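# Slide two clamp bands onto hidden hose mender ends

## Task

Move both steel clamp bands that already sit on the hose so that each one ends up square across the hose near one end of the rigid mender hidden inside it. Each band must lie entirely over the mender, with its outer edge roughly half a band width in from that end of the mender. When finished, the hose must be round again, or the task fails.

## Robot and tools

Robot: two Kinova Gen3 seven-joint arms, left_arm and right_arm, each ending in a parallel two-finger gripper (50 mm maximum gap). The left base sits near y = +0.295 m and the right near y = -0.427 m. The scene frame has its origin at table height midway between the nominal bases, +z up, +x out over the table, and left_arm on the +y side. Arm names do not match image sides. Each gripper's fingers point along its own +z and close along its own x. The reported end_effector_position is the point between the pads; the fingertips reach 17.5 mm past it. Printed hand positions can be off by a few cm, more at long reach.

execute_actions(actions, cameras): actions is a list of actions. Each action is a table of at most 15 rows, one row per 1/30 s step; a short table repeats its last row until 15 steps are done. Every row is one flat list of 18 numbers in [-1, 1] covering both arms, even if one arm stays still: left dx, dy, dz, rx, ry, rz, left gripper position, force_limit, speed, then the same nine for the right arm. dx..rz are an offset, not a pose: measured from that arm's Hand target as it stood when the action began, along that Hand target's own axes. Each row counts from that same start, not from the previous row. Scale: 1.0 = 0.6 m for dx, dy, dz and 180 degrees for the rotation vector rx, ry, rz. Sending the same offset again moves the arm further. All six zeros re-request the current Hand target. Images are returned only if actions is empty or cameras names them (cam_left_wrist, cam_right_wrist, or ["all"]); an unknown name invalidates the call.

Gripper numbers are absolute settings, not offsets. position: +1 fully open, about -0.65 pads meet, -1 means close until blocked (use this to grip). force_limit: -1 about 20 N per pad, 0 about 102 N, +1 about 185 N. speed: -1 is 20 mm/s, 0 is 85, +1 is 150. Both start at +1. A 0 is a real command, so repeat your last values to leave a gripper alone. New force or speed only applies after position changes by at least 0.01.

move(target, speed, blend, blocking, cameras): drives grippers in straight lines. target is one 18-number row (same layout and scale as above, offsets from the current Hand targets in their own axes) or a list of up to 15 such rows, all counted from the same starting Hand targets. speed is top path speed in m/s, 0.002 to 0.5 (default 0.25), one value or one per target; turning is capped at twice that in rad/s and at 0.873 rad/s. blend (m) rounds corners in a list; 0 stops at each. A move lasts at most 10 s. blocking=false returns after about 0.5 s while the move continues. Moves do not avoid obstacles. The result adds a move: line giving the ending (done, off_target, moving, held, fault) and limits (paced = pose clipped, held = steps withheld).

wait(seconds 0 to 10) lets time pass with commands held. stop brakes a running move; fingers keep moving. zoom_image(camera, region [x0, y0, x1, y1] in pixels, at most 504 by 504) enlarges part of the latest image; images are 672x504. clear_fault(arm) clears a reported torque fault on that arm. read_manual gives licence texts only. finished_scene(scene) ends the current scene irreversibly; call nothing after it in that reply.

Results: positions in metres and quat_wxyz in the scene frame; Hand target is your last commanded pose after clipping, and the base for the next offsets. A gripper often rests short of it; send the gap as an offset. object_status: 0 moving, 1 blocked while opening, 2 blocked while closing (a grip), 3 reached the set position or pads met (likely nothing held). Opening is about (250 - position_measured) x 0.202 mm. Flange force is the external force along the gripper's axes, with some bias and including held weight. Joint torques are signed toward larger joint angles. Orientation commands are clipped to within 32 degrees of the measured orientation each step.

Cautions: the arms are stiff, so a target even a few mm past firm contact pushes hard; to relieve a push, command back past the gripper. Faster moves hit harder. A joint torque over its limit (104.5 N m for the first four joints, 51.3 for the last three) or straying over 5 degrees triggers a torque fault and stops that arm. Contact between the arms, including one gripper closing on the other's fingers, can fail the task. Long holding or stretching heats motors: MOTOR HOT appears at 60 °C and the arm sags at 75 °C. Do not drop or fling parts, do not let anything fall off the table, release nothing while it moves, and squeeze the hose gently so it can recover its round shape.

Each tool is called in YAML: its name, and indented under it one key for each argument.

## Session

execute_actions:
  actions: []

Scene clock: 0.00 s.
left_arm: end_effector_position=(+0.2113, -0.0769, +0.2380) position_measured=3 object_status=3 end_effector_quat_wxyz=(-0.379, +0.862, -0.309, +0.136) | right_arm: end_effector_position=(+0.6819, -0.6290, +0.3565) position_measured=3 object_status=3 end_effector_quat_wxyz=(+0.631, +0.504, +0.427, +0.407)
Joint positions: left_arm=[1.398 0.732 0.169 1.302 -0.653 1.77 0.91] | right_arm=[-0.159 0.83 0.546 1.923 -0.128 -1.195 1.364]
Joint velocities: within noise
Joint torques (N m): no reading
Flange force (N): no reading
Hand target: left_arm +0.2113, -0.0769, +0.2380; -0.379, +0.862, -0.309, +0.136 | right_arm +0.6819, -0.6290, +0.3565; +0.631, +0.504, +0.427, +0.407
Tool commands: left_gripper/position=+1.0 left_gripper/force_limit=+1.0 left_gripper/speed=+1.0 right_gripper/position=+1.0 right_gripper/force_limit=+1.0 right_gripper/speed=+1.0

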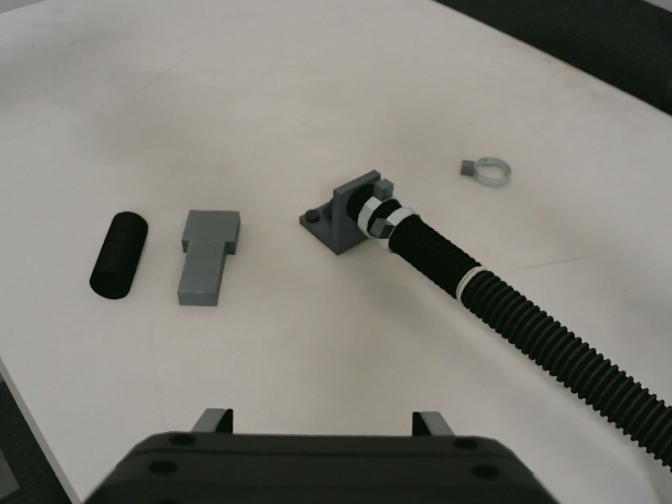

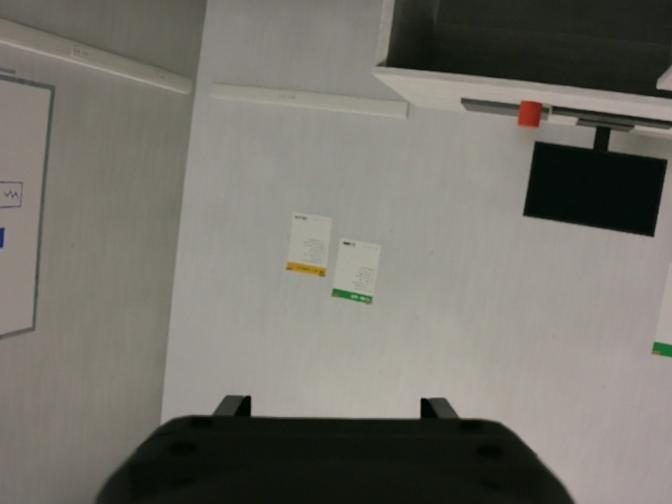

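zoom_image:
  camera: "cam_left_wrist"
  region: [290, 150, 530, 330]

zoom_image:
  camera: "cam_left_wrist"
  region: [70, 190, 270, 320]

zoom_image:
  camera: "cam_left_wrist"
  region: [440, 230, 672, 480]

Scaled by 2.100.

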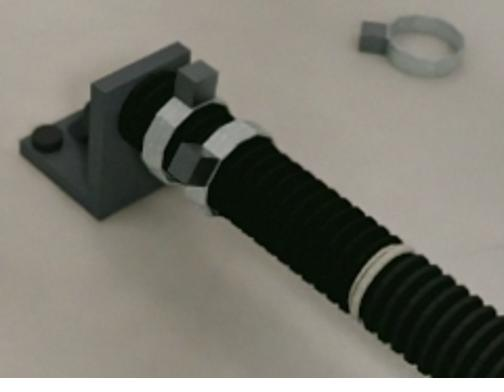

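Scaled by 2.520.

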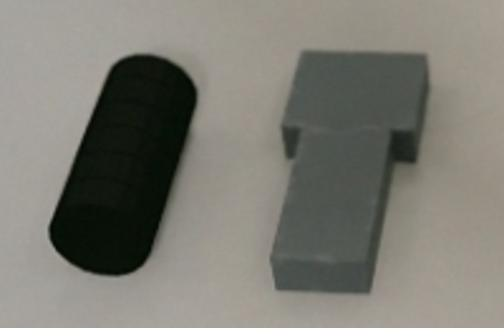

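Scaled by 2.016.

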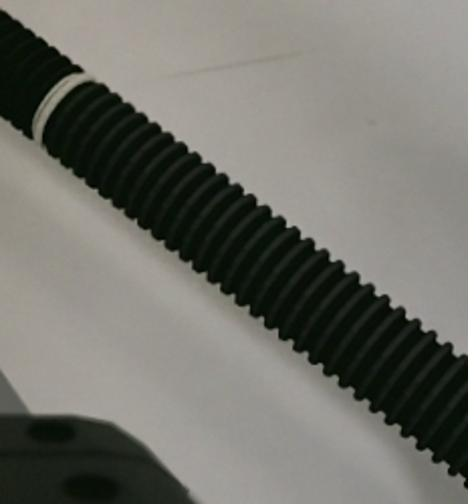

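move:
  target: [0.1855,-0.3652,0.2448,-0.2530,-0.0907,-0.2064,1,1,1,0.4123,0.0277,-0.5368,0.6175,-0.2357,0.4324,1,1,1]
  cameras: ["all"]

Scene clock: 56.80 s.
left_arm: end_effector_position=(+0.4601, +0.0504, +0.3003) position_measured=3 object_status=3 end_effector_quat_wxyz=(+0.000, +1.000, +0.000, +0.000) | right_arm: end_effector_position=(+0.4503, -0.2997, +0.3003) position_measured=3 object_status=3 end_effector_quat_wxyz=(-0.259, +0.966, +0.000, +0.001)
Joint positions: left_arm=[0.446 0.503 0.095 1.143 -0.047 1.498 0.481] | right_arm=[-0.56 0.743 1.226 1.334 -1.135 1.806 0.544]
Joint torques (N m): left_arm=[0.82 -20.4 0.31 -10.51 -0.09 -0.29 0.21] | right_arm=[-0.56 -18.48 4.31 -8.21 -1.4 0.77 0.28]
Flange force (N): left_arm=[-0.7 -2.5 1.7] | right_arm=[-5.5 0.9 1.2]
Hand target: left_arm +0.4601, +0.0504, +0.3003; +0.000, +1.000, +0.000, +0.000 | right_arm +0.4503, -0.2997, +0.3003; -0.259, +0.966, +0.000, +0.001
Off the commanded pose: left_arm 0.000 m, 0 deg | right_arm 0.000 m, 0 deg.
move: done
camera_calibration:
cam_left_wrist: T_world_to_cam=[[0.999607, 0.0214378, 0.0180434, -0.471653], [0.0210582, -0.999558, 0.0209694, 0.0913944], [0.0184849, -0.0205813, -0.999617, 0.462011], [0, 0, 0, 1]] pos_world=[0.461003, 0.110974, 0.468428]
cam_right_wrist: T_world_to_cam=[[0.99969, 0.0228554, 0.0099223, -0.453147], [0.0247912, -0.872542, -0.487909, -0.0727003], [-0.00249375, 0.488004, -0.872838, 0.579721], [0, 0, 0, 1]] pos_world=[0.456254, -0.335983, 0.475028]

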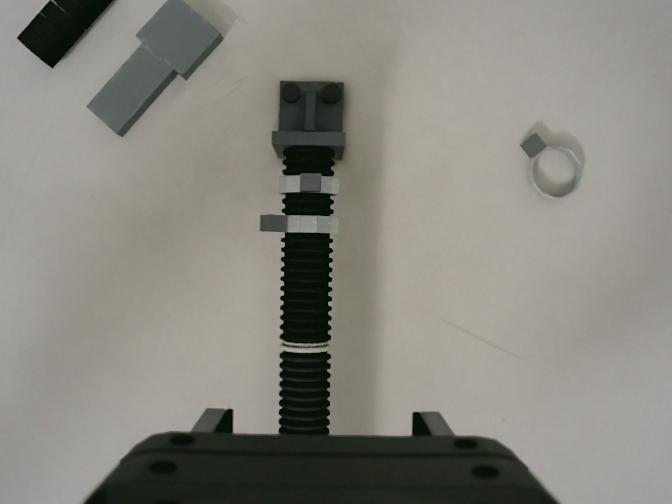

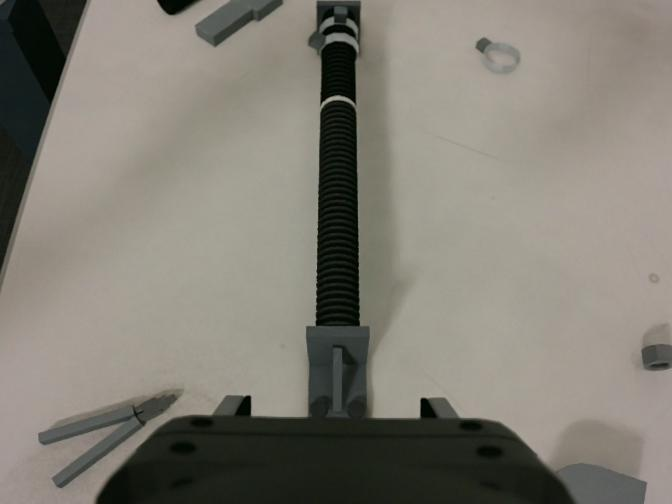

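zoom_image:
  camera: "cam_left_wrist"
  region: [210, 60, 420, 250]

zoom_image:
  camera: "cam_left_wrist"
  region: [210, 220, 420, 430]

zoom_image:
  camera: "cam_right_wrist"
  region: [240, 0, 440, 160]

zoom_image:
  camera: "cam_right_wrist"
  region: [240, 140, 440, 340]

Scaled by 2.400.

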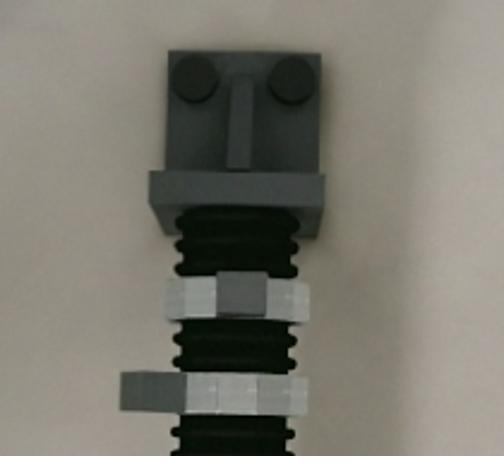

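Scaled by 2.400.

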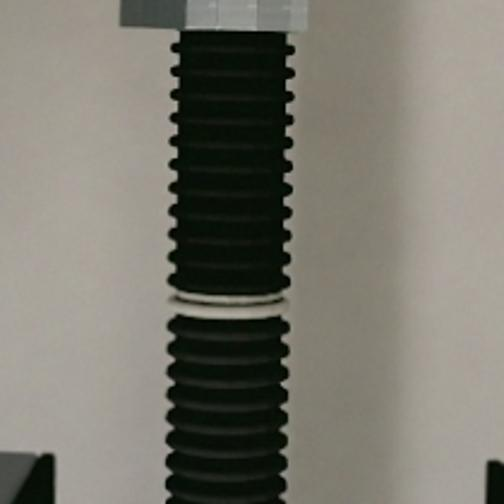

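Scaled by 2.520.

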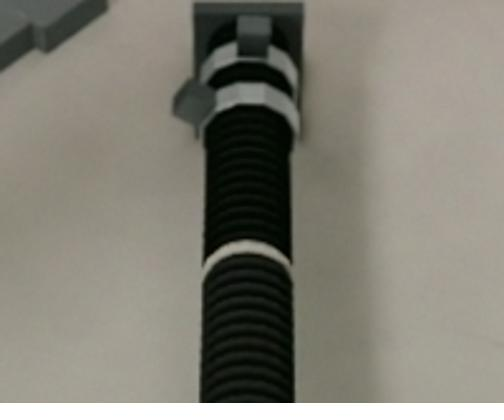

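Scaled by 2.520.

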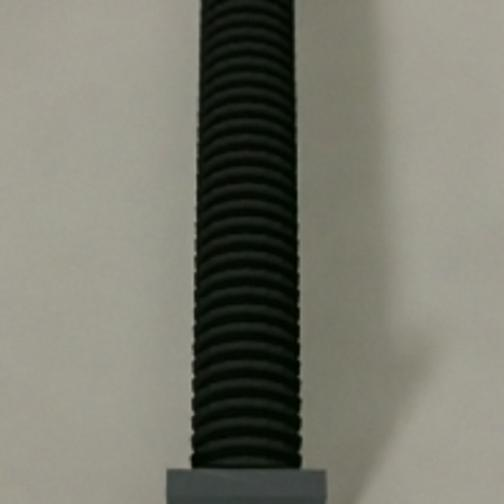

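move:
  target: [-0.0127,0.0840,0.4,0,0,0,1,-1,-1,0,0,0,0,0,0,1,1,1]
  speed: 0.3
  cameras: ["all"]

Scene clock: 100.07 s.
left_arm: end_effector_position=(+0.4526, +0.0002, +0.0603) position_measured=3 object_status=3 end_effector_quat_wxyz=(+0.000, +1.000, +0.000, +0.000) | right_arm: end_effector_position=(+0.4503, -0.2997, +0.3003) position_measured=3 object_status=3 end_effector_quat_wxyz=(-0.259, +0.966, +0.000, +0.001)
Joint positions: left_arm=[0.544 0.765 0.078 1.49 -0.071 0.89 0.593] | right_arm=[-0.56 0.743 1.226 1.334 -1.135 1.806 0.544]
Joint torques (N m): left_arm=[0.76 -22.71 0.55 -8.3 -0.04 -0.32 0.27] | right_arm=[-0.57 -18.47 4.36 -8.27 -1.38 0.75 0.26]
Flange force (N): left_arm=[-0.2 -2.5 0.7] | right_arm=[-5.7 1.0 1.3]
Hand target: left_arm +0.4526, +0.0002, +0.0603; +0.000, +1.000, +0.000, +0.000 | right_arm +0.4503, -0.2997, +0.3003; -0.259, +0.966, +0.000, +0.001
Off the commanded pose: left_arm 0.000 m, 0 deg | right_arm 0.000 m, 0 deg.
move: done
camera_calibration:
cam_left_wrist: T_world_to_cam=[[0.999605, 0.0215357, 0.0180422, -0.458752], [0.0211561, -0.999556, 0.0209714, 0.0463645], [0.0184859, -0.0205814, -0.999617, 0.221108], [0, 0, 0, 1]] pos_world=[0.453503, 0.0607741, 0.228328]
cam_right_wrist: T_world_to_cam=[[0.99969, 0.0228554, 0.0099223, -0.453147], [0.0247912, -0.872542, -0.487909, -0.0727003], [-0.00249375, 0.488004, -0.872838, 0.579721], [0, 0, 0, 1]] pos_world=[0.456254, -0.335983, 0.475028]

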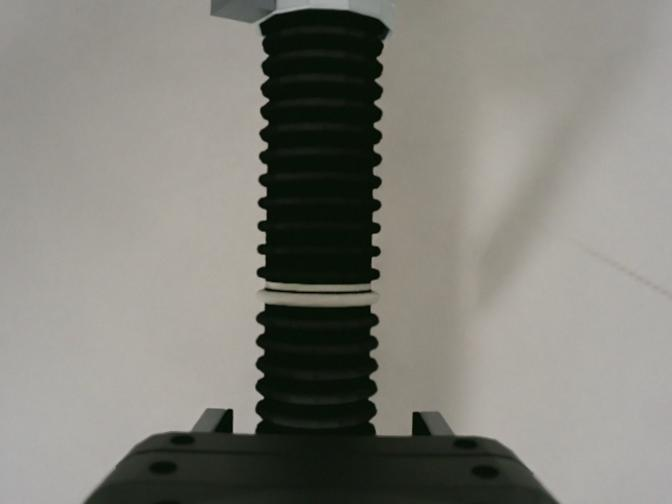

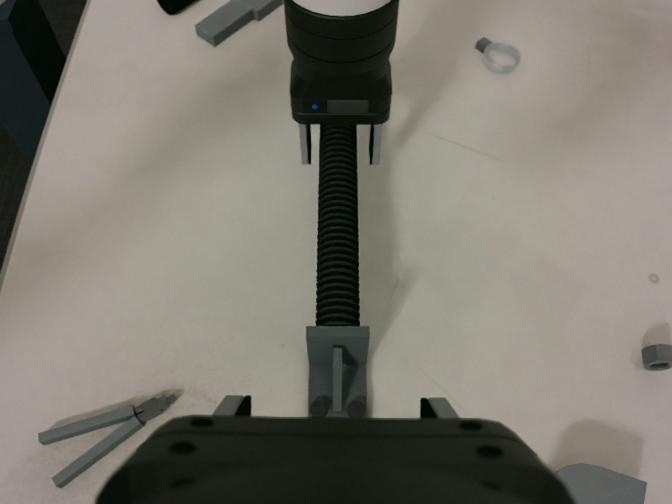

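move:
  target:
    - [-0.0022,0,0.0172,0,0,0,1,-1,-1,0,0,0,0,0,0,1,1,1]
    - [-0.0022,0,0.0172,0,0,0,-1,-1,-1,0,0,0,0,0,0,1,1,1]
  speed: 0.1
  cameras: ["all"]

Scene clock: 106.50 s.
left_arm: end_effector_position=(+0.4512, +0.0002, +0.0499) position_measured=115 object_status=0 end_effector_quat_wxyz=(+0.000, +1.000, +0.000, +0.000) | right_arm: end_effector_position=(+0.4503, -0.2997, +0.3003) position_measured=3 object_status=3 end_effector_quat_wxyz=(-0.259, +0.966, +0.000, +0.001)
Joint positions: left_arm=[0.546 0.778 0.076 1.502 -0.072 0.864 0.595] | right_arm=[-0.56 0.743 1.226 1.334 -1.135 1.806 0.544]
Joint torques (N m): left_arm=[-0.29 -21.75 -0.64 -9.78 -0.55 -1.82 0.25] | right_arm=[-0.57 -18.53 4.37 -8.25 -1.41 0.78 0.28]
Flange force (N): left_arm=[-5.4 -3.6 -3.2] | right_arm=[-5.5 1.0 1.3]
Hand target: left_arm +0.4513, +0.0002, +0.0500; +0.000, +1.000, +0.000, +0.000 | right_arm +0.4503, -0.2997, +0.3003; -0.259, +0.966, +0.000, +0.001
Off the commanded pose: left_arm 0.000 m, 0 deg | right_arm 0.000 m, 0 deg.
move: done
camera_calibration:
cam_left_wrist: T_world_to_cam=[[0.999609, 0.0214349, 0.0179456, -0.45714], [0.0210592, -0.99956, 0.0208674, 0.0466787], [0.018385, -0.0204813, -0.999621, 0.210778], [0, 0, 0, 1]] pos_world=[0.452103, 0.0607739, 0.217928]
cam_right_wrist: T_world_to_cam=[[0.99969, 0.0228554, 0.0099223, -0.453147], [0.0247912, -0.872542, -0.487909, -0.0727003], [-0.00249375, 0.488004, -0.872838, 0.579721], [0, 0, 0, 1]] pos_world=[0.456254, -0.335983, 0.475028]

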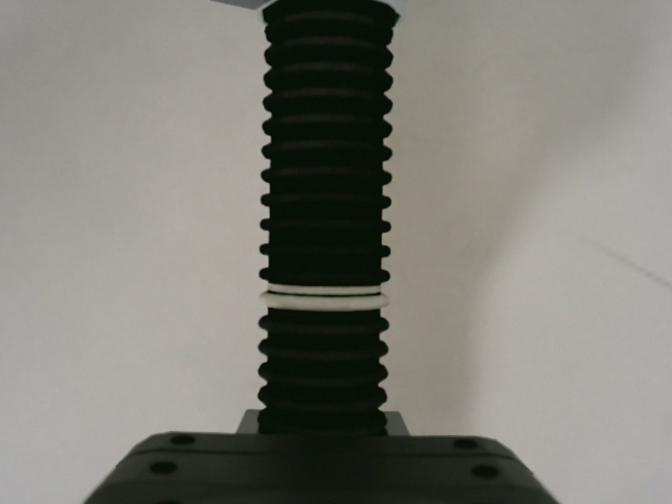

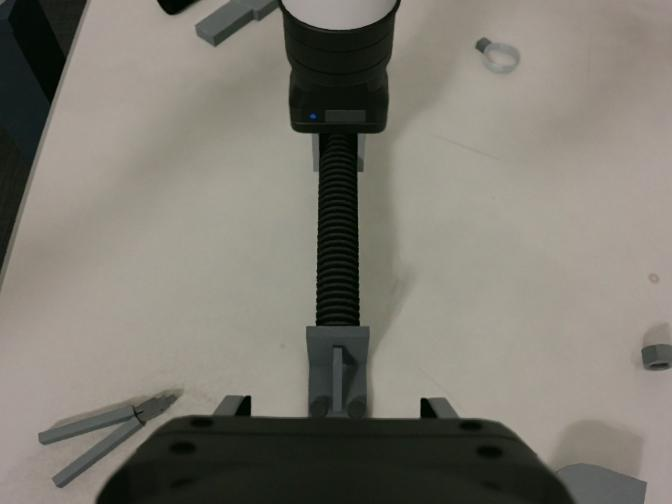

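wait:
  seconds: 0.3

Scene clock: 108.17 s.
left_arm: end_effector_position=(+0.4513, +0.0002, +0.0500) position_measured=115 object_status=2 end_effector_quat_wxyz=(+0.000, +1.000, +0.000, +0.000) | right_arm: end_effector_position=(+0.4503, -0.2997, +0.3003) position_measured=3 object_status=3 end_effector_quat_wxyz=(-0.259, +0.966, +0.000, +0.001)
Joint positions: left_arm=[0.546 0.778 0.076 1.502 -0.072 0.864 0.595] | right_arm=[-0.56 0.743 1.226 1.334 -1.135 1.806 0.544]
Joint torques (N m): left_arm=[-0.26 -21.78 -0.62 -9.8 -0.55 -1.78 0.26] | right_arm=[-0.6 -18.46 4.38 -8.25 -1.39 0.8 0.27]
Flange force (N): left_arm=[-5.4 -3.7 -3.1] | right_arm=[-5.6 1.1 1.3]
Hand target: left_arm +0.4513, +0.0002, +0.0500; +0.000, +1.000, +0.000, +0.000 | right_arm +0.4503, -0.2997, +0.3003; -0.259, +0.966, +0.000, +0.001
Tool commands: left_gripper/position=-1.0 left_gripper/force_limit=-1.0 left_gripper/speed=-1.0 right_gripper/position=+1.0 right_gripper/force_limit=+1.0 right_gripper/speed=+1.0
Off the commanded pose: left_arm 0.000 m, 0 deg | right_arm 0.000 m, 0 deg.
wait: 0.30 s; at rest from the start

move:
  target:
    - [0,0,0,0,0,0,0.6,-1,-1,0,0,0,0,0,0,1,1,1]
    - [0,0.0833,0,0,0,0,0.6,-1,-1,0,0,0,0,0,0,1,1,1]
    - [0,0.0833,0,0,0,0,-1,-1,-1,0,0,0,0,0,0,1,1,1]
  speed: 0.2

wait:
  seconds: 0.5

Scene clock: 115.57 s.
left_arm: end_effector_position=(+0.4512, -0.0498, +0.0499) position_measured=115 object_status=0 end_effector_quat_wxyz=(-0.001, +1.000, +0.000, +0.000) | right_arm: end_effector_position=(+0.4503, -0.2997, +0.3003) position_measured=3 object_status=3 end_effector_quat_wxyz=(-0.259, +0.966, +0.000, +0.001)
Joint positions: left_arm=[0.626 0.833 0.075 1.38 -0.071 0.932 0.667] | right_arm=[-0.56 0.743 1.226 1.334 -1.135 1.806 0.544]
Joint torques (N m): left_arm=[-0.16 -23.95 -0.35 -10.21 -0.5 -1.52 0.26] | right_arm=[-0.59 -18.5 4.36 -8.28 -1.4 0.78 0.29]
Flange force (N): left_arm=[-4.4 -3.7 -0.8] | right_arm=[-5.6 1.0 1.3]
Hand target: left_arm +0.4513, -0.0498, +0.0499; +0.000, +1.000, +0.000, +0.000 | right_arm +0.4503, -0.2997, +0.3003; -0.259, +0.966, +0.000, +0.001
Off the commanded pose: left_arm 0.000 m, 0 deg | right_arm 0.000 m, 0 deg.
move: done

Scene clock: 116.07 s.
left_arm: end_effector_position=(+0.4513, -0.0498, +0.0499) position_measured=115 object_status=2 end_effector_quat_wxyz=(+0.000, +1.000, +0.000, +0.000) | right_arm: end_effector_position=(+0.4503, -0.2997, +0.3003) position_measured=3 object_status=3 end_effector_quat_wxyz=(-0.259, +0.966, +0.000, +0.001)
Joint positions: left_arm=[0.626 0.833 0.075 1.38 -0.071 0.931 0.667] | right_arm=[-0.56 0.743 1.226 1.334 -1.135 1.806 0.544]
Joint torques (N m): left_arm=[-0.16 -23.99 -0.36 -10.21 -0.47 -1.54 0.26] | right_arm=[-0.56 -18.52 4.34 -8.28 -1.39 0.79 0.29]
Flange force (N): left_arm=[-4.4 -3.7 -0.8] | right_arm=[-5.6 1.0 1.4]
Hand target: left_arm +0.4513, -0.0498, +0.0499; +0.000, +1.000, +0.000, +0.000 | right_arm +0.4503, -0.2997, +0.3003; -0.259, +0.966, +0.000, +0.001
Tool commands: left_gripper/position=-1.0 left_gripper/force_limit=-1.0 left_gripper/speed=-1.0 right_gripper/position=+1.0 right_gripper/force_limit=+1.0 right_gripper/speed=+1.0
Off the commanded pose: left_arm 0.000 m, 0 deg | right_arm 0.000 m, 0 deg.
wait: 0.50 s; at rest by 0.17 s

move:
  target:
    - [0,0,0,0,0,0,0.6,-1,-1,0,0,0,0,0,0,1,1,1]
    - [0,0.1167,0,0,0,0,0.6,-1,-1,0,0,0,0,0,0,1,1,1]
    - [0,0.1167,0,0,0,0,-1,-1,-1,0,0,0,0,0,0,1,1,1]
  speed: 0.2

move:
  target:
    - [0,0,0,0,0,0,0.6,-1,-1,0,0,0,0,0,0,1,1,1]
    - [0,-0.3333,0,0,0,0,0.6,-1,-1,0,0,0,0,0,0,1,1,1]
    - [0,-0.3333,0,0,0,0,-1,-1,-1,0,0,0,0,0,0,1,1,1]
  speed: 0.3

Scene clock: 121.47 s.
left_arm: end_effector_position=(+0.4513, -0.1198, +0.0498) position_measured=115 object_status=0 end_effector_quat_wxyz=(+0.000, +1.000, +0.000, +0.000) | right_arm: end_effector_position=(+0.4503, -0.2997, +0.3003) position_measured=3 object_status=3 end_effector_quat_wxyz=(-0.259, +0.966, +0.000, +0.001)
Joint positions: left_arm=[0.725 0.928 0.077 1.169 -0.072 1.048 0.755] | right_arm=[-0.56 0.743 1.226 1.334 -1.135 1.806 0.544]
Joint torques (N m): left_arm=[0.46 -25.88 0.27 -9.85 -0.23 -0.87 0.22] | right_arm=[-0.58 -18.5 4.36 -8.26 -1.38 0.78 0.24]
Flange force (N): left_arm=[-1.9 -3.4 0.1] | right_arm=[-5.6 1.1 1.3]
Hand target: left_arm +0.4514, -0.1198, +0.0499; +0.000, +1.000, +0.000, +0.000 | right_arm +0.4503, -0.2997, +0.3003; -0.259, +0.966, +0.000, +0.001
Off the commanded pose: left_arm 0.000 m, 0 deg | right_arm 0.000 m, 0 deg.
move: done

Scene clock: 123.97 s.
left_arm: end_effector_position=(+0.4511, +0.0802, +0.0500) position_measured=99 object_status=2 end_effector_quat_wxyz=(+0.000, +1.000, +0.000, +0.000) | right_arm: end_effector_position=(+0.4503, -0.2997, +0.3003) position_measured=3 object_status=3 end_effector_quat_wxyz=(-0.259, +0.966, +0.000, +0.001)
Joint positions: left_arm=[0.407 0.709 0.071 1.657 -0.067 0.779 0.457] | right_arm=[-0.56 0.743 1.226 1.334 -1.135 1.806 0.544]
Joint torques (N m): left_arm=[-0.89 -20.81 -1.27 -11.77 -0.81 -3.38 0.28] | right_arm=[-0.57 -18.49 4.39 -8.28 -1.38 0.77 0.27]
Flange force (N): left_arm=[-10.4 -3.7 -4.4] | right_arm=[-5.6 1.0 1.4]
Hand target: left_arm +0.4512, +0.0802, +0.0501; +0.000, +1.000, +0.000, +0.000 | right_arm +0.4503, -0.2997, +0.3003; -0.259, +0.966, +0.000, +0.001
Off the commanded pose: left_arm 0.000 m, 0 deg | right_arm 0.000 m, 0 deg.
move: done

move:
  target:
    - [0,0,0,0,0,0,0.6,-1,-1,0,0,0,0,0,0,1,1,1]
    - [0,0.0667,0,0,0,0,0.6,-1,-1,0,0,0,0,0,0,1,1,1]
    - [0,0.0667,0,0,0,0,-1,-1,-1,0,0,0,0,0,0,1,1,1]
  speed: 0.3

move:
  target:
    - [0,0,0,0,0,0,0.6,-1,-1,0,0,0,0,0,0,1,1,1]
    - [0,0.0333,0,0,0,0,0.6,-1,-1,0,0,0,0,0,0,1,1,1]
    - [0,0.0333,0,0,0,0,-1,-1,-1,0,0,0,0,0,0,1,1,1]
  speed: 0.3

Scene clock: 132.73 s.
left_arm: end_effector_position=(+0.4511, +0.0402, +0.0500) position_measured=98 object_status=2 end_effector_quat_wxyz=(-0.001, +1.000, +0.000, +0.000) | right_arm: end_effector_position=(+0.4503, -0.2997, +0.3003) position_measured=3 object_status=3 end_effector_quat_wxyz=(-0.259, +0.966, +0.000, +0.001)
Joint positions: left_arm=[0.482 0.741 0.069 1.585 -0.065 0.818 0.525] | right_arm=[-0.56 0.743 1.226 1.334 -1.135 1.806 0.544]
Joint torques (N m): left_arm=[-0.46 -21.27 -0.83 -11.67 -0.63 -3.29 0.21] | right_arm=[-0.55 -18.48 4.36 -8.29 -1.39 0.76 0.27]
Flange force (N): left_arm=[-9.6 -5.0 -4.7] | right_arm=[-5.8 1.0 1.4]
Hand target: left_arm +0.4512, +0.0402, +0.0500; +0.000, +1.000, +0.000, +0.000 | right_arm +0.4503, -0.2997, +0.3003; -0.259, +0.966, +0.000, +0.001
Off the commanded pose: left_arm 0.000 m, 0 deg | right_arm 0.000 m, 0 deg.
move: done

Scene clock: 134.57 s.
left_arm: end_effector_position=(+0.4512, +0.0202, +0.0500) position_measured=98 object_status=2 end_effector_quat_wxyz=(-0.001, +1.000, +0.000, +0.000) | right_arm: end_effector_position=(+0.4503, -0.2997, +0.3003) position_measured=3 object_status=3 end_effector_quat_wxyz=(-0.259, +0.966, +0.000, +0.001)
Joint positions: left_arm=[0.517 0.759 0.068 1.545 -0.064 0.84 0.557] | right_arm=[-0.56 0.743 1.226 1.334 -1.135 1.806 0.544]
Joint torques (N m): left_arm=[-0.34 -21.79 -0.67 -11.45 -0.6 -2.98 0.25] | right_arm=[-0.55 -18.45 4.39 -8.26 -1.4 0.79 0.28]
Flange force (N): left_arm=[-8.7 -5.2 -3.9] | right_arm=[-5.7 0.9 1.3]
Hand target: left_arm +0.4513, +0.0202, +0.0500; +0.000, +1.000, +0.000, +0.000 | right_arm +0.4503, -0.2997, +0.3003; -0.259, +0.966, +0.000, +0.001
Off the commanded pose: left_arm 0.000 m, 0 deg | right_arm 0.000 m, 0 deg.
move: done

move:
  target:
    - [0,0,0,0,0,0,0.6,-1,-1,0,0,0,0,0,0,1,1,1]
    - [0,0.0167,0,0,0,0,0.6,-1,-1,0,0,0,0,0,0,1,1,1]
    - [0,0.0167,0,0,0,0,-1,-1,-1,0,0,0,0,0,0,1,1,1]
  speed: 0.3

Scene clock: 138.63 s.
left_arm: end_effector_position=(+0.4512, +0.0102, +0.0500) position_measured=99 object_status=2 end_effector_quat_wxyz=(-0.001, +1.000, +0.000, +0.000) | right_arm: end_effector_position=(+0.4503, -0.2997, +0.3003) position_measured=3 object_status=3 end_effector_quat_wxyz=(-0.259, +0.966, +0.000, +0.001)
Joint positions: left_arm=[0.534 0.768 0.068 1.524 -0.064 0.852 0.573] | right_arm=[-0.56 0.743 1.226 1.334 -1.135 1.806 0.544]
Joint torques (N m): left_arm=[-0.46 -22.1 -0.75 -11.26 -0.65 -2.79 0.21] | right_arm=[-0.52 -18.51 4.38 -8.28 -1.41 0.79 0.27]
Flange force (N): left_arm=[-8.1 -4.7 -3.5] | right_arm=[-5.8 1.0 1.5]
Hand target: left_arm +0.4513, +0.0101, +0.0500; +0.000, +1.000, +0.000, +0.000 | right_arm +0.4503, -0.2997, +0.3003; -0.259, +0.966, +0.000, +0.001
Off the commanded pose: left_arm 0.000 m, 0 deg | right_arm 0.000 m, 0 deg.
move: done

Rigid still. E- between .0112 and .0212. Next .005.

move:
  target:
    - [0,0,0,0,0,0,0.6,-1,-1,0,0,0,0,0,0,1,1,1]
    - [0,0.0083,0,0,0,0,0.6,-1,-1,0,0,0,0,0,0,1,1,1]
    - [0,0.0083,0,0,0,0,-1,-1,-1,0,0,0,0,0,0,1,1,1]
  speed: 0.3

wait:
  seconds: 0.3
  cameras: ["cam_left_wrist","cam_right_wrist"]

Scene clock: 142.73 s.
left_arm: end_effector_position=(+0.4512, +0.0052, +0.0500) position_measured=100 object_status=2 end_effector_quat_wxyz=(-0.001, +1.000, +0.000, +0.000) | right_arm: end_effector_position=(+0.4503, -0.2997, +0.3003) position_measured=3 object_status=3 end_effector_quat_wxyz=(-0.259, +0.966, +0.000, +0.001)
Joint positions: left_arm=[0.543 0.773 0.068 1.513 -0.064 0.858 0.581] | right_arm=[-0.56 0.743 1.226 1.334 -1.135 1.806 0.544]
Joint torques (N m): left_arm=[-0.49 -22.24 -0.87 -11.12 -0.71 -2.64 0.18] | right_arm=[-0.57 -18.49 4.35 -8.24 -1.37 0.78 0.26]
Flange force (N): left_arm=[-7.8 -4.5 -3.2] | right_arm=[-5.5 1.0 1.3]
Hand target: left_arm +0.4513, +0.0052, +0.0500; +0.000, +1.000, +0.000, +0.000 | right_arm +0.4503, -0.2997, +0.3003; -0.259, +0.966, +0.000, +0.001
Off the commanded pose: left_arm 0.000 m, 0 deg | right_arm 0.000 m, 0 deg.
move: done

Scene clock: 143.03 s.
left_arm: end_effector_position=(+0.4512, +0.0052, +0.0500) position_measured=100 object_status=2 end_effector_quat_wxyz=(+0.000, +1.000, +0.000, +0.000) | right_arm: end_effector_position=(+0.4503, -0.2997, +0.3003) position_measured=3 object_status=3 end_effector_quat_wxyz=(-0.259, +0.966, +0.000, +0.001)
Joint positions: left_arm=[0.543 0.773 0.068 1.513 -0.064 0.858 0.581] | right_arm=[-0.56 0.743 1.226 1.334 -1.135 1.806 0.544]
Joint torques (N m): left_arm=[-0.47 -22.18 -0.78 -11.25 -0.69 -2.76 0.2] | right_arm=[-0.59 -18.55 4.37 -8.25 -1.38 0.79 0.27]
Flange force (N): left_arm=[-8.1 -4.7 -3.5] | right_arm=[-5.4 1.1 1.4]
Hand target: left_arm +0.4513, +0.0052, +0.0500; +0.000, +1.000, +0.000, +0.000 | right_arm +0.4503, -0.2997, +0.3003; -0.259, +0.966, +0.000, +0.001
Tool commands: left_gripper/position=-1.0 left_gripper/force_limit=-1.0 left_gripper/speed=-1.0 right_gripper/position=+1.0 right_gripper/force_limit=+1.0 right_gripper/speed=+1.0
Off the commanded pose: left_arm 0.000 m, 0 deg | right_arm 0.000 m, 0 deg.
wait: 0.30 s; at rest by 0.17 s
camera_calibration:
cam_left_wrist: T_world_to_cam=[[0.999607, 0.021436, 0.0180455, -0.45737], [0.0210582, -0.99956, 0.0208695, 0.0516723], [0.018485, -0.0204813, -0.999619, 0.210933], [0, 0, 0, 1]] pos_world=[0.452203, 0.0657739, 0.218028]
cam_right_wrist: T_world_to_cam=[[0.99969, 0.0228554, 0.0099223, -0.453147], [0.0247912, -0.872542, -0.487909, -0.0727003], [-0.00249375, 0.488004, -0.872838, 0.579721], [0, 0, 0, 1]] pos_world=[0.456254, -0.335983, 0.475028]

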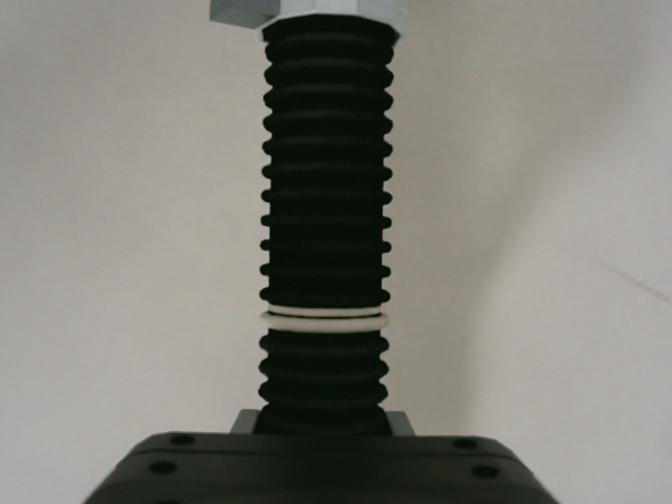

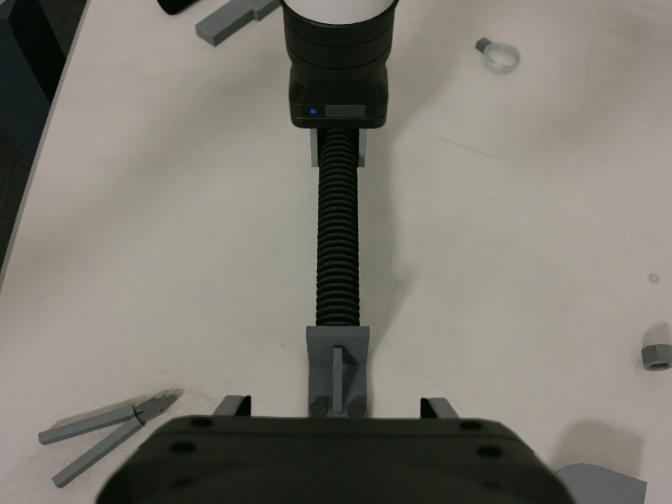

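move:
  target:
    - [0,0,0,0,0,0,0.6,-1,-1,0,0,0,0,0,0,1,1,1]
    - [0,0.0042,0,0,0,0,0.6,-1,-1,0,0,0,0,0,0,1,1,1]
    - [0,0.0042,0,0,0,0,-1,-1,-1,0,0,0,0,0,0,1,1,1]
  speed: 0.3

move:
  target:
    - [0,0,0,0,0,0,0.6,-1,-1,0,0,0,0,0,0,1,1,1]
    - [0,0.0042,0,0,0,0,0.6,-1,-1,0,0,0,0,0,0,1,1,1]
    - [0,0.0042,0,0,0,0,-1,-1,-1,0,0,0,0,0,0,1,1,1]
  speed: 0.3

move:
  target:
    - [0,0,0,0,0,0,0.6,-1,-1,0,0,0,0,0,0,1,1,1]
    - [0,0.0083,0,0,0,0,0.6,-1,-1,0,0,0,0,0,0,1,1,1]
    - [0,0.0083,0,0,0,0,-1,-1,-1,0,0,0,0,0,0,1,1,1]
  speed: 0.3

Scene clock: 150.73 s.
left_arm: end_effector_position=(+0.4512, +0.0027, +0.0500) position_measured=103 object_status=2 end_effector_quat_wxyz=(-0.001, +1.000, +0.000, +0.000) | right_arm: end_effector_position=(+0.4503, -0.2997, +0.3003) position_measured=3 object_status=3 end_effector_quat_wxyz=(-0.259, +0.966, +0.000, +0.001)
Joint positions: left_arm=[0.547 0.776 0.068 1.507 -0.064 0.861 0.585] | right_arm=[-0.56 0.743 1.226 1.334 -1.135 1.806 0.544]
Joint torques (N m): left_arm=[-0.49 -22.42 -0.81 -10.94 -0.73 -2.48 0.19] | right_arm=[-0.6 -18.49 4.38 -8.29 -1.38 0.78 0.28]
Flange force (N): left_arm=[-7.2 -4.2 -2.8] | right_arm=[-5.6 1.1 1.4]
Hand target: left_arm +0.4513, +0.0027, +0.0500; +0.000, +1.000, +0.000, +0.000 | right_arm +0.4503, -0.2997, +0.3003; -0.259, +0.966, +0.000, +0.001
Off the commanded pose: left_arm 0.000 m, 0 deg | right_arm 0.000 m, 0 deg.
move: done

Scene clock: 152.80 s.
left_arm: end_effector_position=(+0.4512, +0.0001, +0.0500) position_measured=115 object_status=0 end_effector_quat_wxyz=(-0.001, +1.000, +0.000, +0.000) | right_arm: end_effector_position=(+0.4503, -0.2997, +0.3003) position_measured=3 object_status=3 end_effector_quat_wxyz=(-0.259, +0.966, +0.000, +0.001)
Joint positions: left_arm=[0.551 0.778 0.068 1.502 -0.064 0.864 0.588] | right_arm=[-0.56 0.743 1.226 1.334 -1.135 1.806 0.544]
Joint torques (N m): left_arm=[-0.19 -22.72 -0.57 -10.22 -0.52 -1.82 0.23] | right_arm=[-0.6 -18.51 4.38 -8.28 -1.39 0.78 0.28]
Flange force (N): left_arm=[-5.3 -3.7 -1.4] | right_arm=[-5.5 1.1 1.3]
Hand target: left_arm +0.4513, +0.0001, +0.0500; +0.000, +1.000, +0.000, +0.000 | right_arm +0.4503, -0.2997, +0.3003; -0.259, +0.966, +0.000, +0.001
Off the commanded pose: left_arm 0.000 m, 0 deg | right_arm 0.000 m, 0 deg.
move: done

Scene clock: 154.90 s.
left_arm: end_effector_position=(+0.4512, -0.0048, +0.0500) position_measured=109 object_status=0 end_effector_quat_wxyz=(-0.001, +1.000, +0.000, +0.000) | right_arm: end_effector_position=(+0.4503, -0.2997, +0.3003) position_measured=3 object_status=3 end_effector_quat_wxyz=(-0.259, +0.966, +0.000, +0.001)
Joint positions: left_arm=[0.56 0.783 0.067 1.49 -0.063 0.87 0.596] | right_arm=[-0.56 0.743 1.226 1.334 -1.135 1.806 0.544]
Joint torques (N m): left_arm=[-0.28 -22.77 -0.58 -10.53 -0.55 -2.04 0.28] | right_arm=[-0.57 -18.47 4.41 -8.26 -1.4 0.76 0.26]
Flange force (N): left_arm=[-6.0 -4.1 -1.8] | right_arm=[-5.6 1.0 1.3]
Hand target: left_arm +0.4513, -0.0048, +0.0500; +0.000, +1.000, +0.000, +0.000 | right_arm +0.4503, -0.2997, +0.3003; -0.259, +0.966, +0.000, +0.001
Off the commanded pose: left_arm 0.000 m, 0 deg | right_arm 0.000 m, 0 deg.
move: done

move:
  target:
    - [0,0,0,0,0,0,1,-1,1,0,0,0,0,0,0,1,1,1]
    - [0,-0.133,-0.1667,0,0,0,1,-1,1,0,-0.20,0.08,0,0,0,1,1,1]
  speed: 0.3
  cameras: ["all"]

Scene clock: 179.50 s.
left_arm: end_effector_position=(+0.4511, +0.0748, +0.1500) position_measured=3 object_status=3 end_effector_quat_wxyz=(+0.000, +1.000, +0.000, +0.000) | right_arm: end_effector_position=(+0.4503, -0.1718, +0.3188) position_measured=3 object_status=3 end_effector_quat_wxyz=(-0.259, +0.966, +0.000, +0.001)
Joint positions: left_arm=[0.417 0.567 0.072 1.537 -0.046 1.04 0.448] | right_arm=[-0.793 0.748 1.242 1.263 -1.202 1.739 0.274]
Joint torques (N m): left_arm=[0.84 -20.49 0.3 -9.22 -0.05 -0.3 0.22] | right_arm=[-0.55 -19.2 4.67 -8.62 -1.58 0.71 0.28]
Flange force (N): left_arm=[-0.2 -2.4 1.4] | right_arm=[-6.2 2.7 1.8]
Hand target: left_arm +0.4512, +0.0749, +0.1501; +0.000, +1.000, +0.000, +0.000 | right_arm +0.4503, -0.1718, +0.3187; -0.259, +0.966, +0.000, +0.001
Off the commanded pose: left_arm 0.000 m, 0 deg | right_arm 0.000 m, 0 deg.
move: done
camera_calibration:
cam_left_wrist: T_world_to_cam=[[0.999609, 0.0214366, 0.0179434, -0.460535], [0.0210592, -0.999558, 0.0209673, 0.119125], [0.018385, -0.0205813, -0.999619, 0.31238], [0, 0, 0, 1]] pos_world=[0.452103, 0.135374, 0.318027]
cam_right_wrist: T_world_to_cam=[[0.99969, 0.0228064, 0.0100094, -0.456306], [0.0247909, -0.872544, -0.487907, 0.0478743], [-0.00239375, 0.488004, -0.872838, 0.533321], [0, 0, 0, 1]] pos_world=[0.456254, -0.208083, 0.493428]

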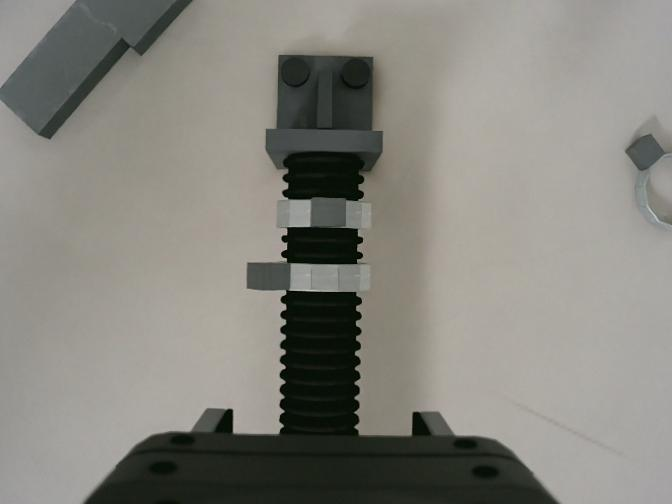

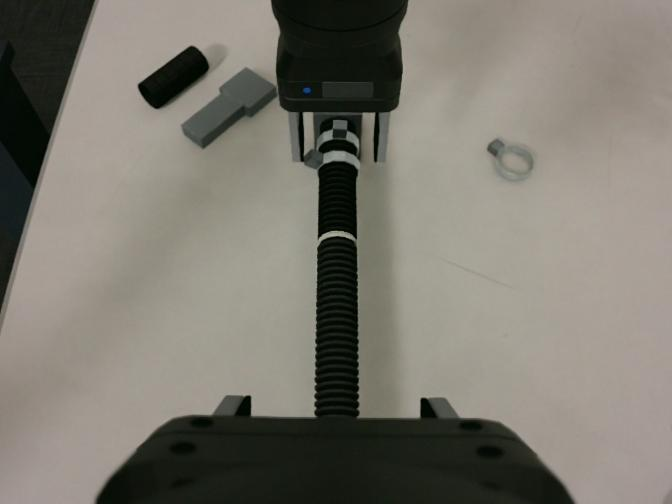

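zoom_image:
  camera: "cam_right_wrist"
  region: [280, 100, 400, 260]

zoom_image:
  camera: "cam_left_wrist"
  region: [230, 120, 400, 300]

zoom_image:
  camera: "cam_right_wrist"
  region: [270, 230, 410, 420]

Scaled by 3.150.

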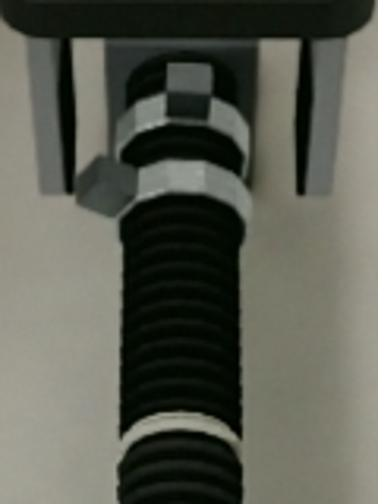

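Scaled by 2.800.

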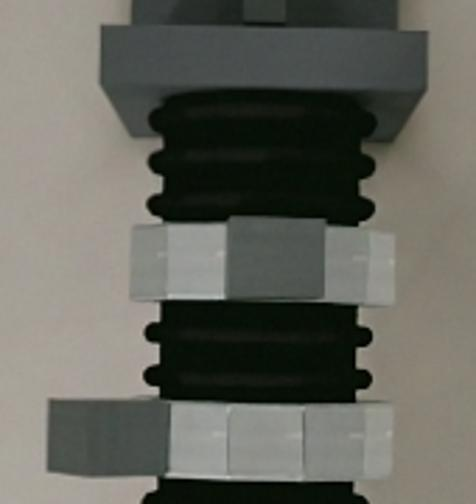

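Scaled by 2.653.

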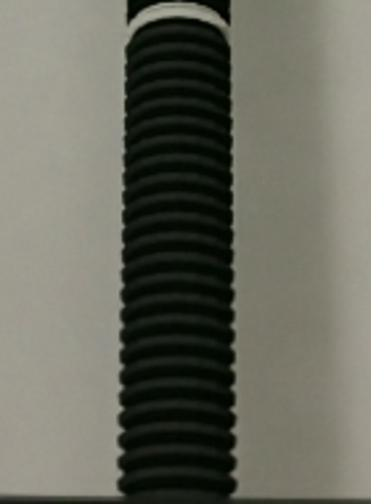

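zoom_image:
  camera: "cam_left_wrist"
  region: [180, 390, 460, 450]

Scaled by 1.800.

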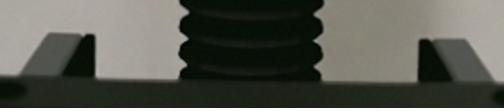

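move:
  target: [-0.0485,-0.0722,0.05,0,0,0.5,-0.154,-1,1,0,0,0,0,0,0,1,1,1]
  speed: 0.3
  cameras: ["all"]

Scene clock: 217.90 s.
left_arm: end_effector_position=(+0.4221, +0.1182, +0.1201) position_measured=175 object_status=3 end_effector_quat_wxyz=(+0.000, +0.707, -0.707, +0.000) | right_arm: end_effector_position=(+0.4503, -0.1718, +0.3187) position_measured=3 object_status=3 end_effector_quat_wxyz=(-0.259, +0.966, +0.000, +0.001)
Joint positions: left_arm=[0.082 0.56 0.475 1.749 -0.314 0.908 -0.933] | right_arm=[-0.793 0.748 1.242 1.262 -1.202 1.739 0.274]
Joint torques (N m): left_arm=[0.82 -17.92 2.3 -8.25 -0.01 -0.39 0.21] | right_arm=[-0.6 -19.21 4.46 -8.52 -1.58 0.33 0.27]
Flange force (N): left_arm=[-3.0 1.2 0.3] | right_arm=[-5.5 2.5 0.9]
Hand target: left_arm +0.4221, +0.1182, +0.1201; +0.000, +0.707, -0.707, +0.000 | right_arm +0.4503, -0.1718, +0.3187; -0.259, +0.966, +0.000, +0.001
Off the commanded pose: left_arm 0.000 m, 0 deg | right_arm 0.000 m, 0 deg.
move: done
camera_calibration:
cam_left_wrist: T_world_to_cam=[[0.0215316, -0.999628, 0.0167302, 0.101738], [-0.999546, -0.0211709, 0.0214426, 0.478854], [-0.0210804, -0.0171843, -0.99963, 0.300204], [0, 0, 0, 1]] pos_world=[0.482774, 0.116997, 0.288123]
cam_right_wrist: T_world_to_cam=[[0.999687, 0.0229425, 0.00997137, -0.456258], [0.0248912, -0.87254, -0.487908, 0.0478303], [-0.00249342, 0.488003, -0.872838, 0.533365], [0, 0, 0, 1]] pos_world=[0.456254, -0.208082, 0.493428]

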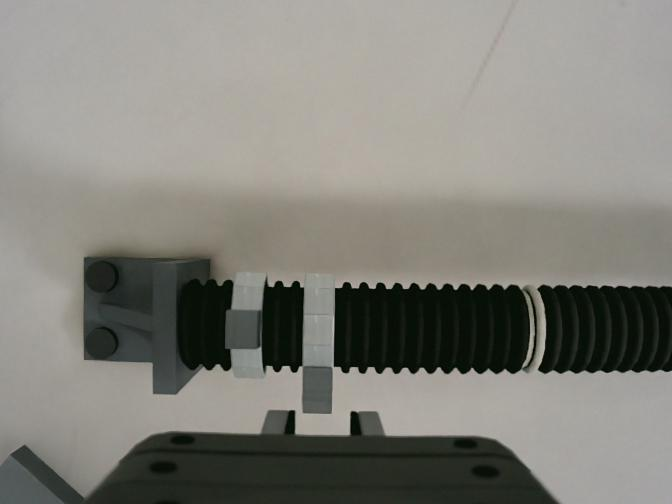

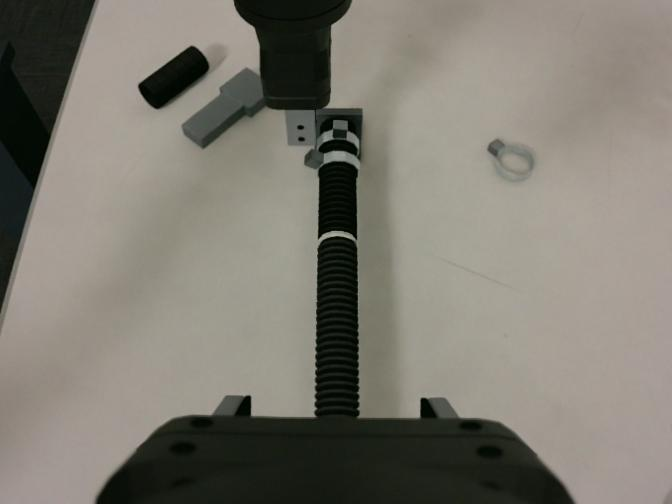

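move:
  target:
    - [-0.0025,0,0,0,0,0,-0.154,-1,1,0,0,0,0,0,0,1,1,1]
    - [-0.0025,0,0.1135,0,0,0,-0.154,-1,-1,0,0,0,0,0,0,1,1,1]
  speed: 0.15
  cameras: ["all"]

Scene clock: 232.17 s.
left_arm: end_effector_position=(+0.4221, +0.1198, +0.0520) position_measured=175 object_status=3 end_effector_quat_wxyz=(+0.000, +0.707, -0.707, +0.000) | right_arm: end_effector_position=(+0.4503, -0.1718, +0.3187) position_measured=3 object_status=3 end_effector_quat_wxyz=(-0.259, +0.966, +0.000, +0.001)
Joint positions: left_arm=[0.122 0.672 0.414 1.819 -0.387 0.73 -0.875] | right_arm=[-0.793 0.748 1.242 1.262 -1.202 1.739 0.274]
Joint torques (N m): left_arm=[0.83 -18.9 2.42 -6.98 0 -0.39 0.23] | right_arm=[-0.58 -19.2 4.49 -8.46 -1.6 0.33 0.26]
Flange force (N): left_arm=[-3.0 0.9 -0.1] | right_arm=[-5.4 2.4 0.8]
Hand target: left_arm +0.4221, +0.1198, +0.0520; +0.000, +0.707, -0.707, +0.000 | right_arm +0.4503, -0.1718, +0.3187; -0.259, +0.966, +0.000, +0.001
Off the commanded pose: left_arm 0.000 m, 0 deg | right_arm 0.000 m, 0 deg.
move: done
camera_calibration:
cam_left_wrist: T_world_to_cam=[[0.0214317, -0.99963, 0.0167314, 0.104525], [-0.999548, -0.021071, 0.0214407, 0.480337], [-0.0210803, -0.0171834, -0.99963, 0.232157], [0, 0, 0, 1]] pos_world=[0.482774, 0.118596, 0.220023]
cam_right_wrist: T_world_to_cam=[[0.999687, 0.0229425, 0.00997137, -0.456258], [0.0248912, -0.87254, -0.487908, 0.0478303], [-0.00249342, 0.488003, -0.872838, 0.533365], [0, 0, 0, 1]] pos_world=[0.456254, -0.208082, 0.493428]

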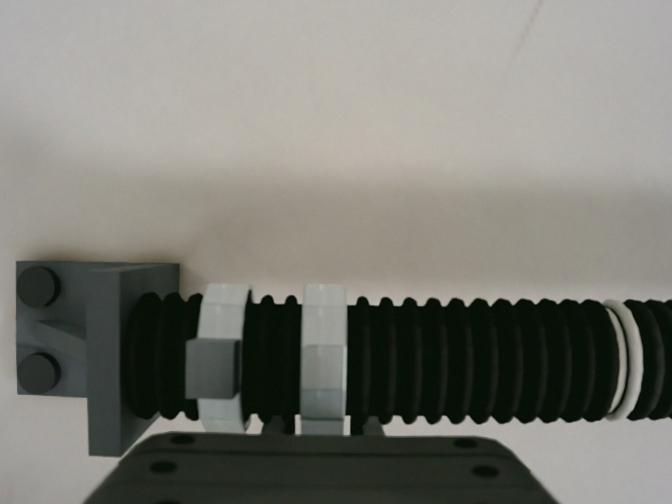

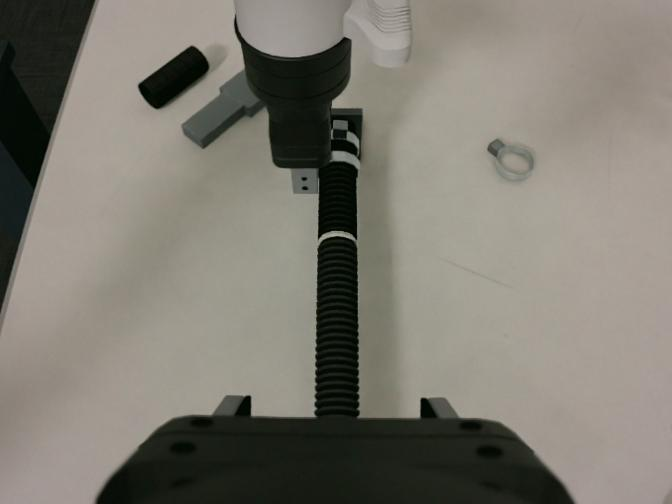

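execute_actions:
  actions:
    - [[0,0,0,0,0,0,-1,-1,-1,0,0,0,0,0,0,1,1,1]]

Scene clock: 239.40 s.
left_arm: end_effector_position=(+0.4221, +0.1198, +0.0520) position_measured=201 object_status=2 end_effector_quat_wxyz=(+0.000, +0.707, -0.707, +0.000) | right_arm: end_effector_position=(+0.4503, -0.1718, +0.3187) position_measured=3 object_status=3 end_effector_quat_wxyz=(-0.259, +0.966, +0.000, +0.001)
Joint positions: left_arm=[0.122 0.672 0.414 1.819 -0.387 0.73 -0.875] | right_arm=[-0.793 0.748 1.242 1.262 -1.202 1.739 0.274]
Joint torques (N m): left_arm=[0.81 -18.95 2.41 -7.03 -0.01 -0.42 0.22] | right_arm=[-0.59 -19.19 4.5 -8.51 -1.58 0.35 0.29]
Hand target: left_arm +0.4221, +0.1198, +0.0520; +0.000, +0.707, -0.707, +0.000 | right_arm +0.4503, -0.1718, +0.3187; -0.259, +0.966, +0.000, +0.001
Off the commanded pose: left_arm 0.000 m, 0 deg | right_arm 0.000 m, 0 deg.

move:
  target: [0.0333,-0.0004,0,0,0,0,-1,-1,-1,0,0,0,0,0,0,1,1,1]
  speed: 0.06
  cameras: ["all"]

Scene clock: 243.57 s.
left_arm: end_effector_position=(+0.4223, +0.0998, +0.0520) position_measured=201 object_status=2 end_effector_quat_wxyz=(+0.000, +0.707, -0.707, +0.000) | right_arm: end_effector_position=(+0.4503, -0.1718, +0.3187) position_measured=3 object_status=3 end_effector_quat_wxyz=(-0.259, +0.966, +0.000, +0.001)
Joint positions: left_arm=[0.167 0.685 0.412 1.79 -0.384 0.747 -0.841] | right_arm=[-0.793 0.748 1.242 1.262 -1.202 1.739 0.274]
Joint torques (N m): left_arm=[0.96 -19.05 2.57 -7.43 -0.03 -0.71 0.2] | right_arm=[-0.58 -19.18 4.52 -8.5 -1.6 0.33 0.28]
Flange force (N): left_arm=[-3.6 1.6 -1.0] | right_arm=[-5.5 2.4 0.8]
Hand target: left_arm +0.4223, +0.0998, +0.0520; +0.000, +0.707, -0.707, +0.000 | right_arm +0.4503, -0.1718, +0.3187; -0.259, +0.966, +0.000, +0.001
Off the commanded pose: left_arm 0.000 m, 0 deg | right_arm 0.000 m, 0 deg.
move: done
camera_calibration:
cam_left_wrist: T_world_to_cam=[[0.0215335, -0.999628, 0.0167302, 0.0845789], [-0.999546, -0.0211729, 0.0214426, 0.480127], [-0.0210804, -0.0171844, -0.99963, 0.231819], [0, 0, 0, 1]] pos_world=[0.482974, 0.0986968, 0.220023]
cam_right_wrist: T_world_to_cam=[[0.999687, 0.0229425, 0.00997137, -0.456258], [0.0248912, -0.87254, -0.487908, 0.0478303], [-0.00249342, 0.488003, -0.872838, 0.533365], [0, 0, 0, 1]] pos_world=[0.456254, -0.208082, 0.493428]

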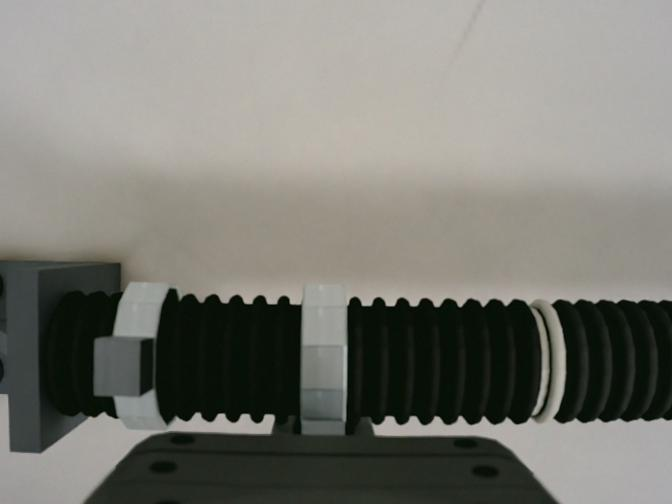

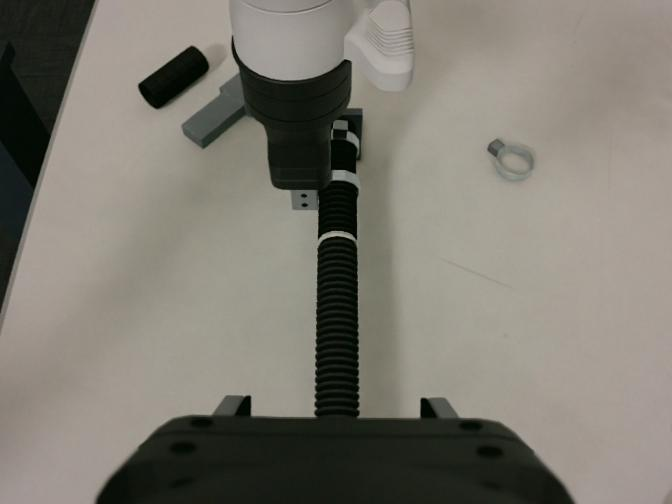

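move:
  target: [0.1288,-0.0014,0,0,0,0,-1,-1,-1,0,0,0,0,0,0,1,1,1]
  speed: 0.1
  cameras: ["all"]

Scene clock: 255.67 s.
left_arm: end_effector_position=(+0.4232, +0.0225, +0.0519) position_measured=201 object_status=2 end_effector_quat_wxyz=(+0.000, +0.707, -0.707, +0.000) | right_arm: end_effector_position=(+0.4503, -0.1718, +0.3187) position_measured=3 object_status=3 end_effector_quat_wxyz=(-0.259, +0.966, +0.000, +0.001)
Joint positions: left_arm=[0.33 0.748 0.407 1.649 -0.377 0.824 -0.724] | right_arm=[-0.793 0.748 1.242 1.262 -1.202 1.739 0.274]
Joint torques (N m): left_arm=[1.55 -18.69 3.11 -11.14 -0.46 -3.62 0.09] | right_arm=[-0.54 -19.17 4.47 -8.49 -1.59 0.34 0.28]
Flange force (N): left_arm=[-9.9 9.0 -8.6] | right_arm=[-5.7 2.3 0.9]
Hand target: left_arm +0.4232, +0.0225, +0.0519; +0.000, +0.707, -0.707, +0.000 | right_arm +0.4503, -0.1718, +0.3187; -0.259, +0.966, +0.000, +0.001
Off the commanded pose: left_arm 0.000 m, 0 deg | right_arm 0.000 m, 0 deg.
move: done
camera_calibration:
cam_left_wrist: T_world_to_cam=[[0.021534, -0.99963, 0.0166281, 0.00731214], [-0.999544, -0.0211738, 0.0215405, 0.479369], [-0.0211804, -0.0170844, -0.99963, 0.230456], [0, 0, 0, 1]] pos_world=[0.483874, 0.0213967, 0.219923]
cam_right_wrist: T_world_to_cam=[[0.999687, 0.0229425, 0.00997137, -0.456258], [0.0248912, -0.87254, -0.487908, 0.0478303], [-0.00249342, 0.488003, -0.872838, 0.533365], [0, 0, 0, 1]] pos_world=[0.456254, -0.208082, 0.493428]

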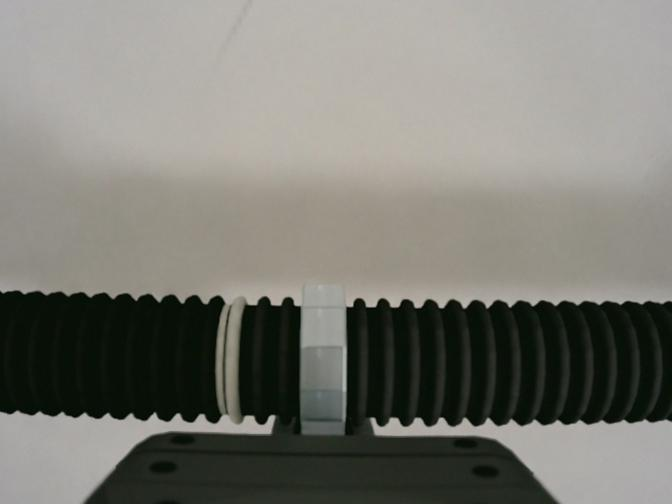

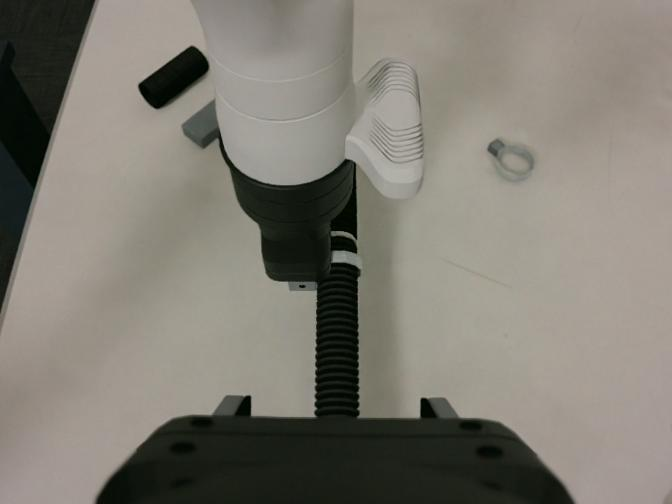

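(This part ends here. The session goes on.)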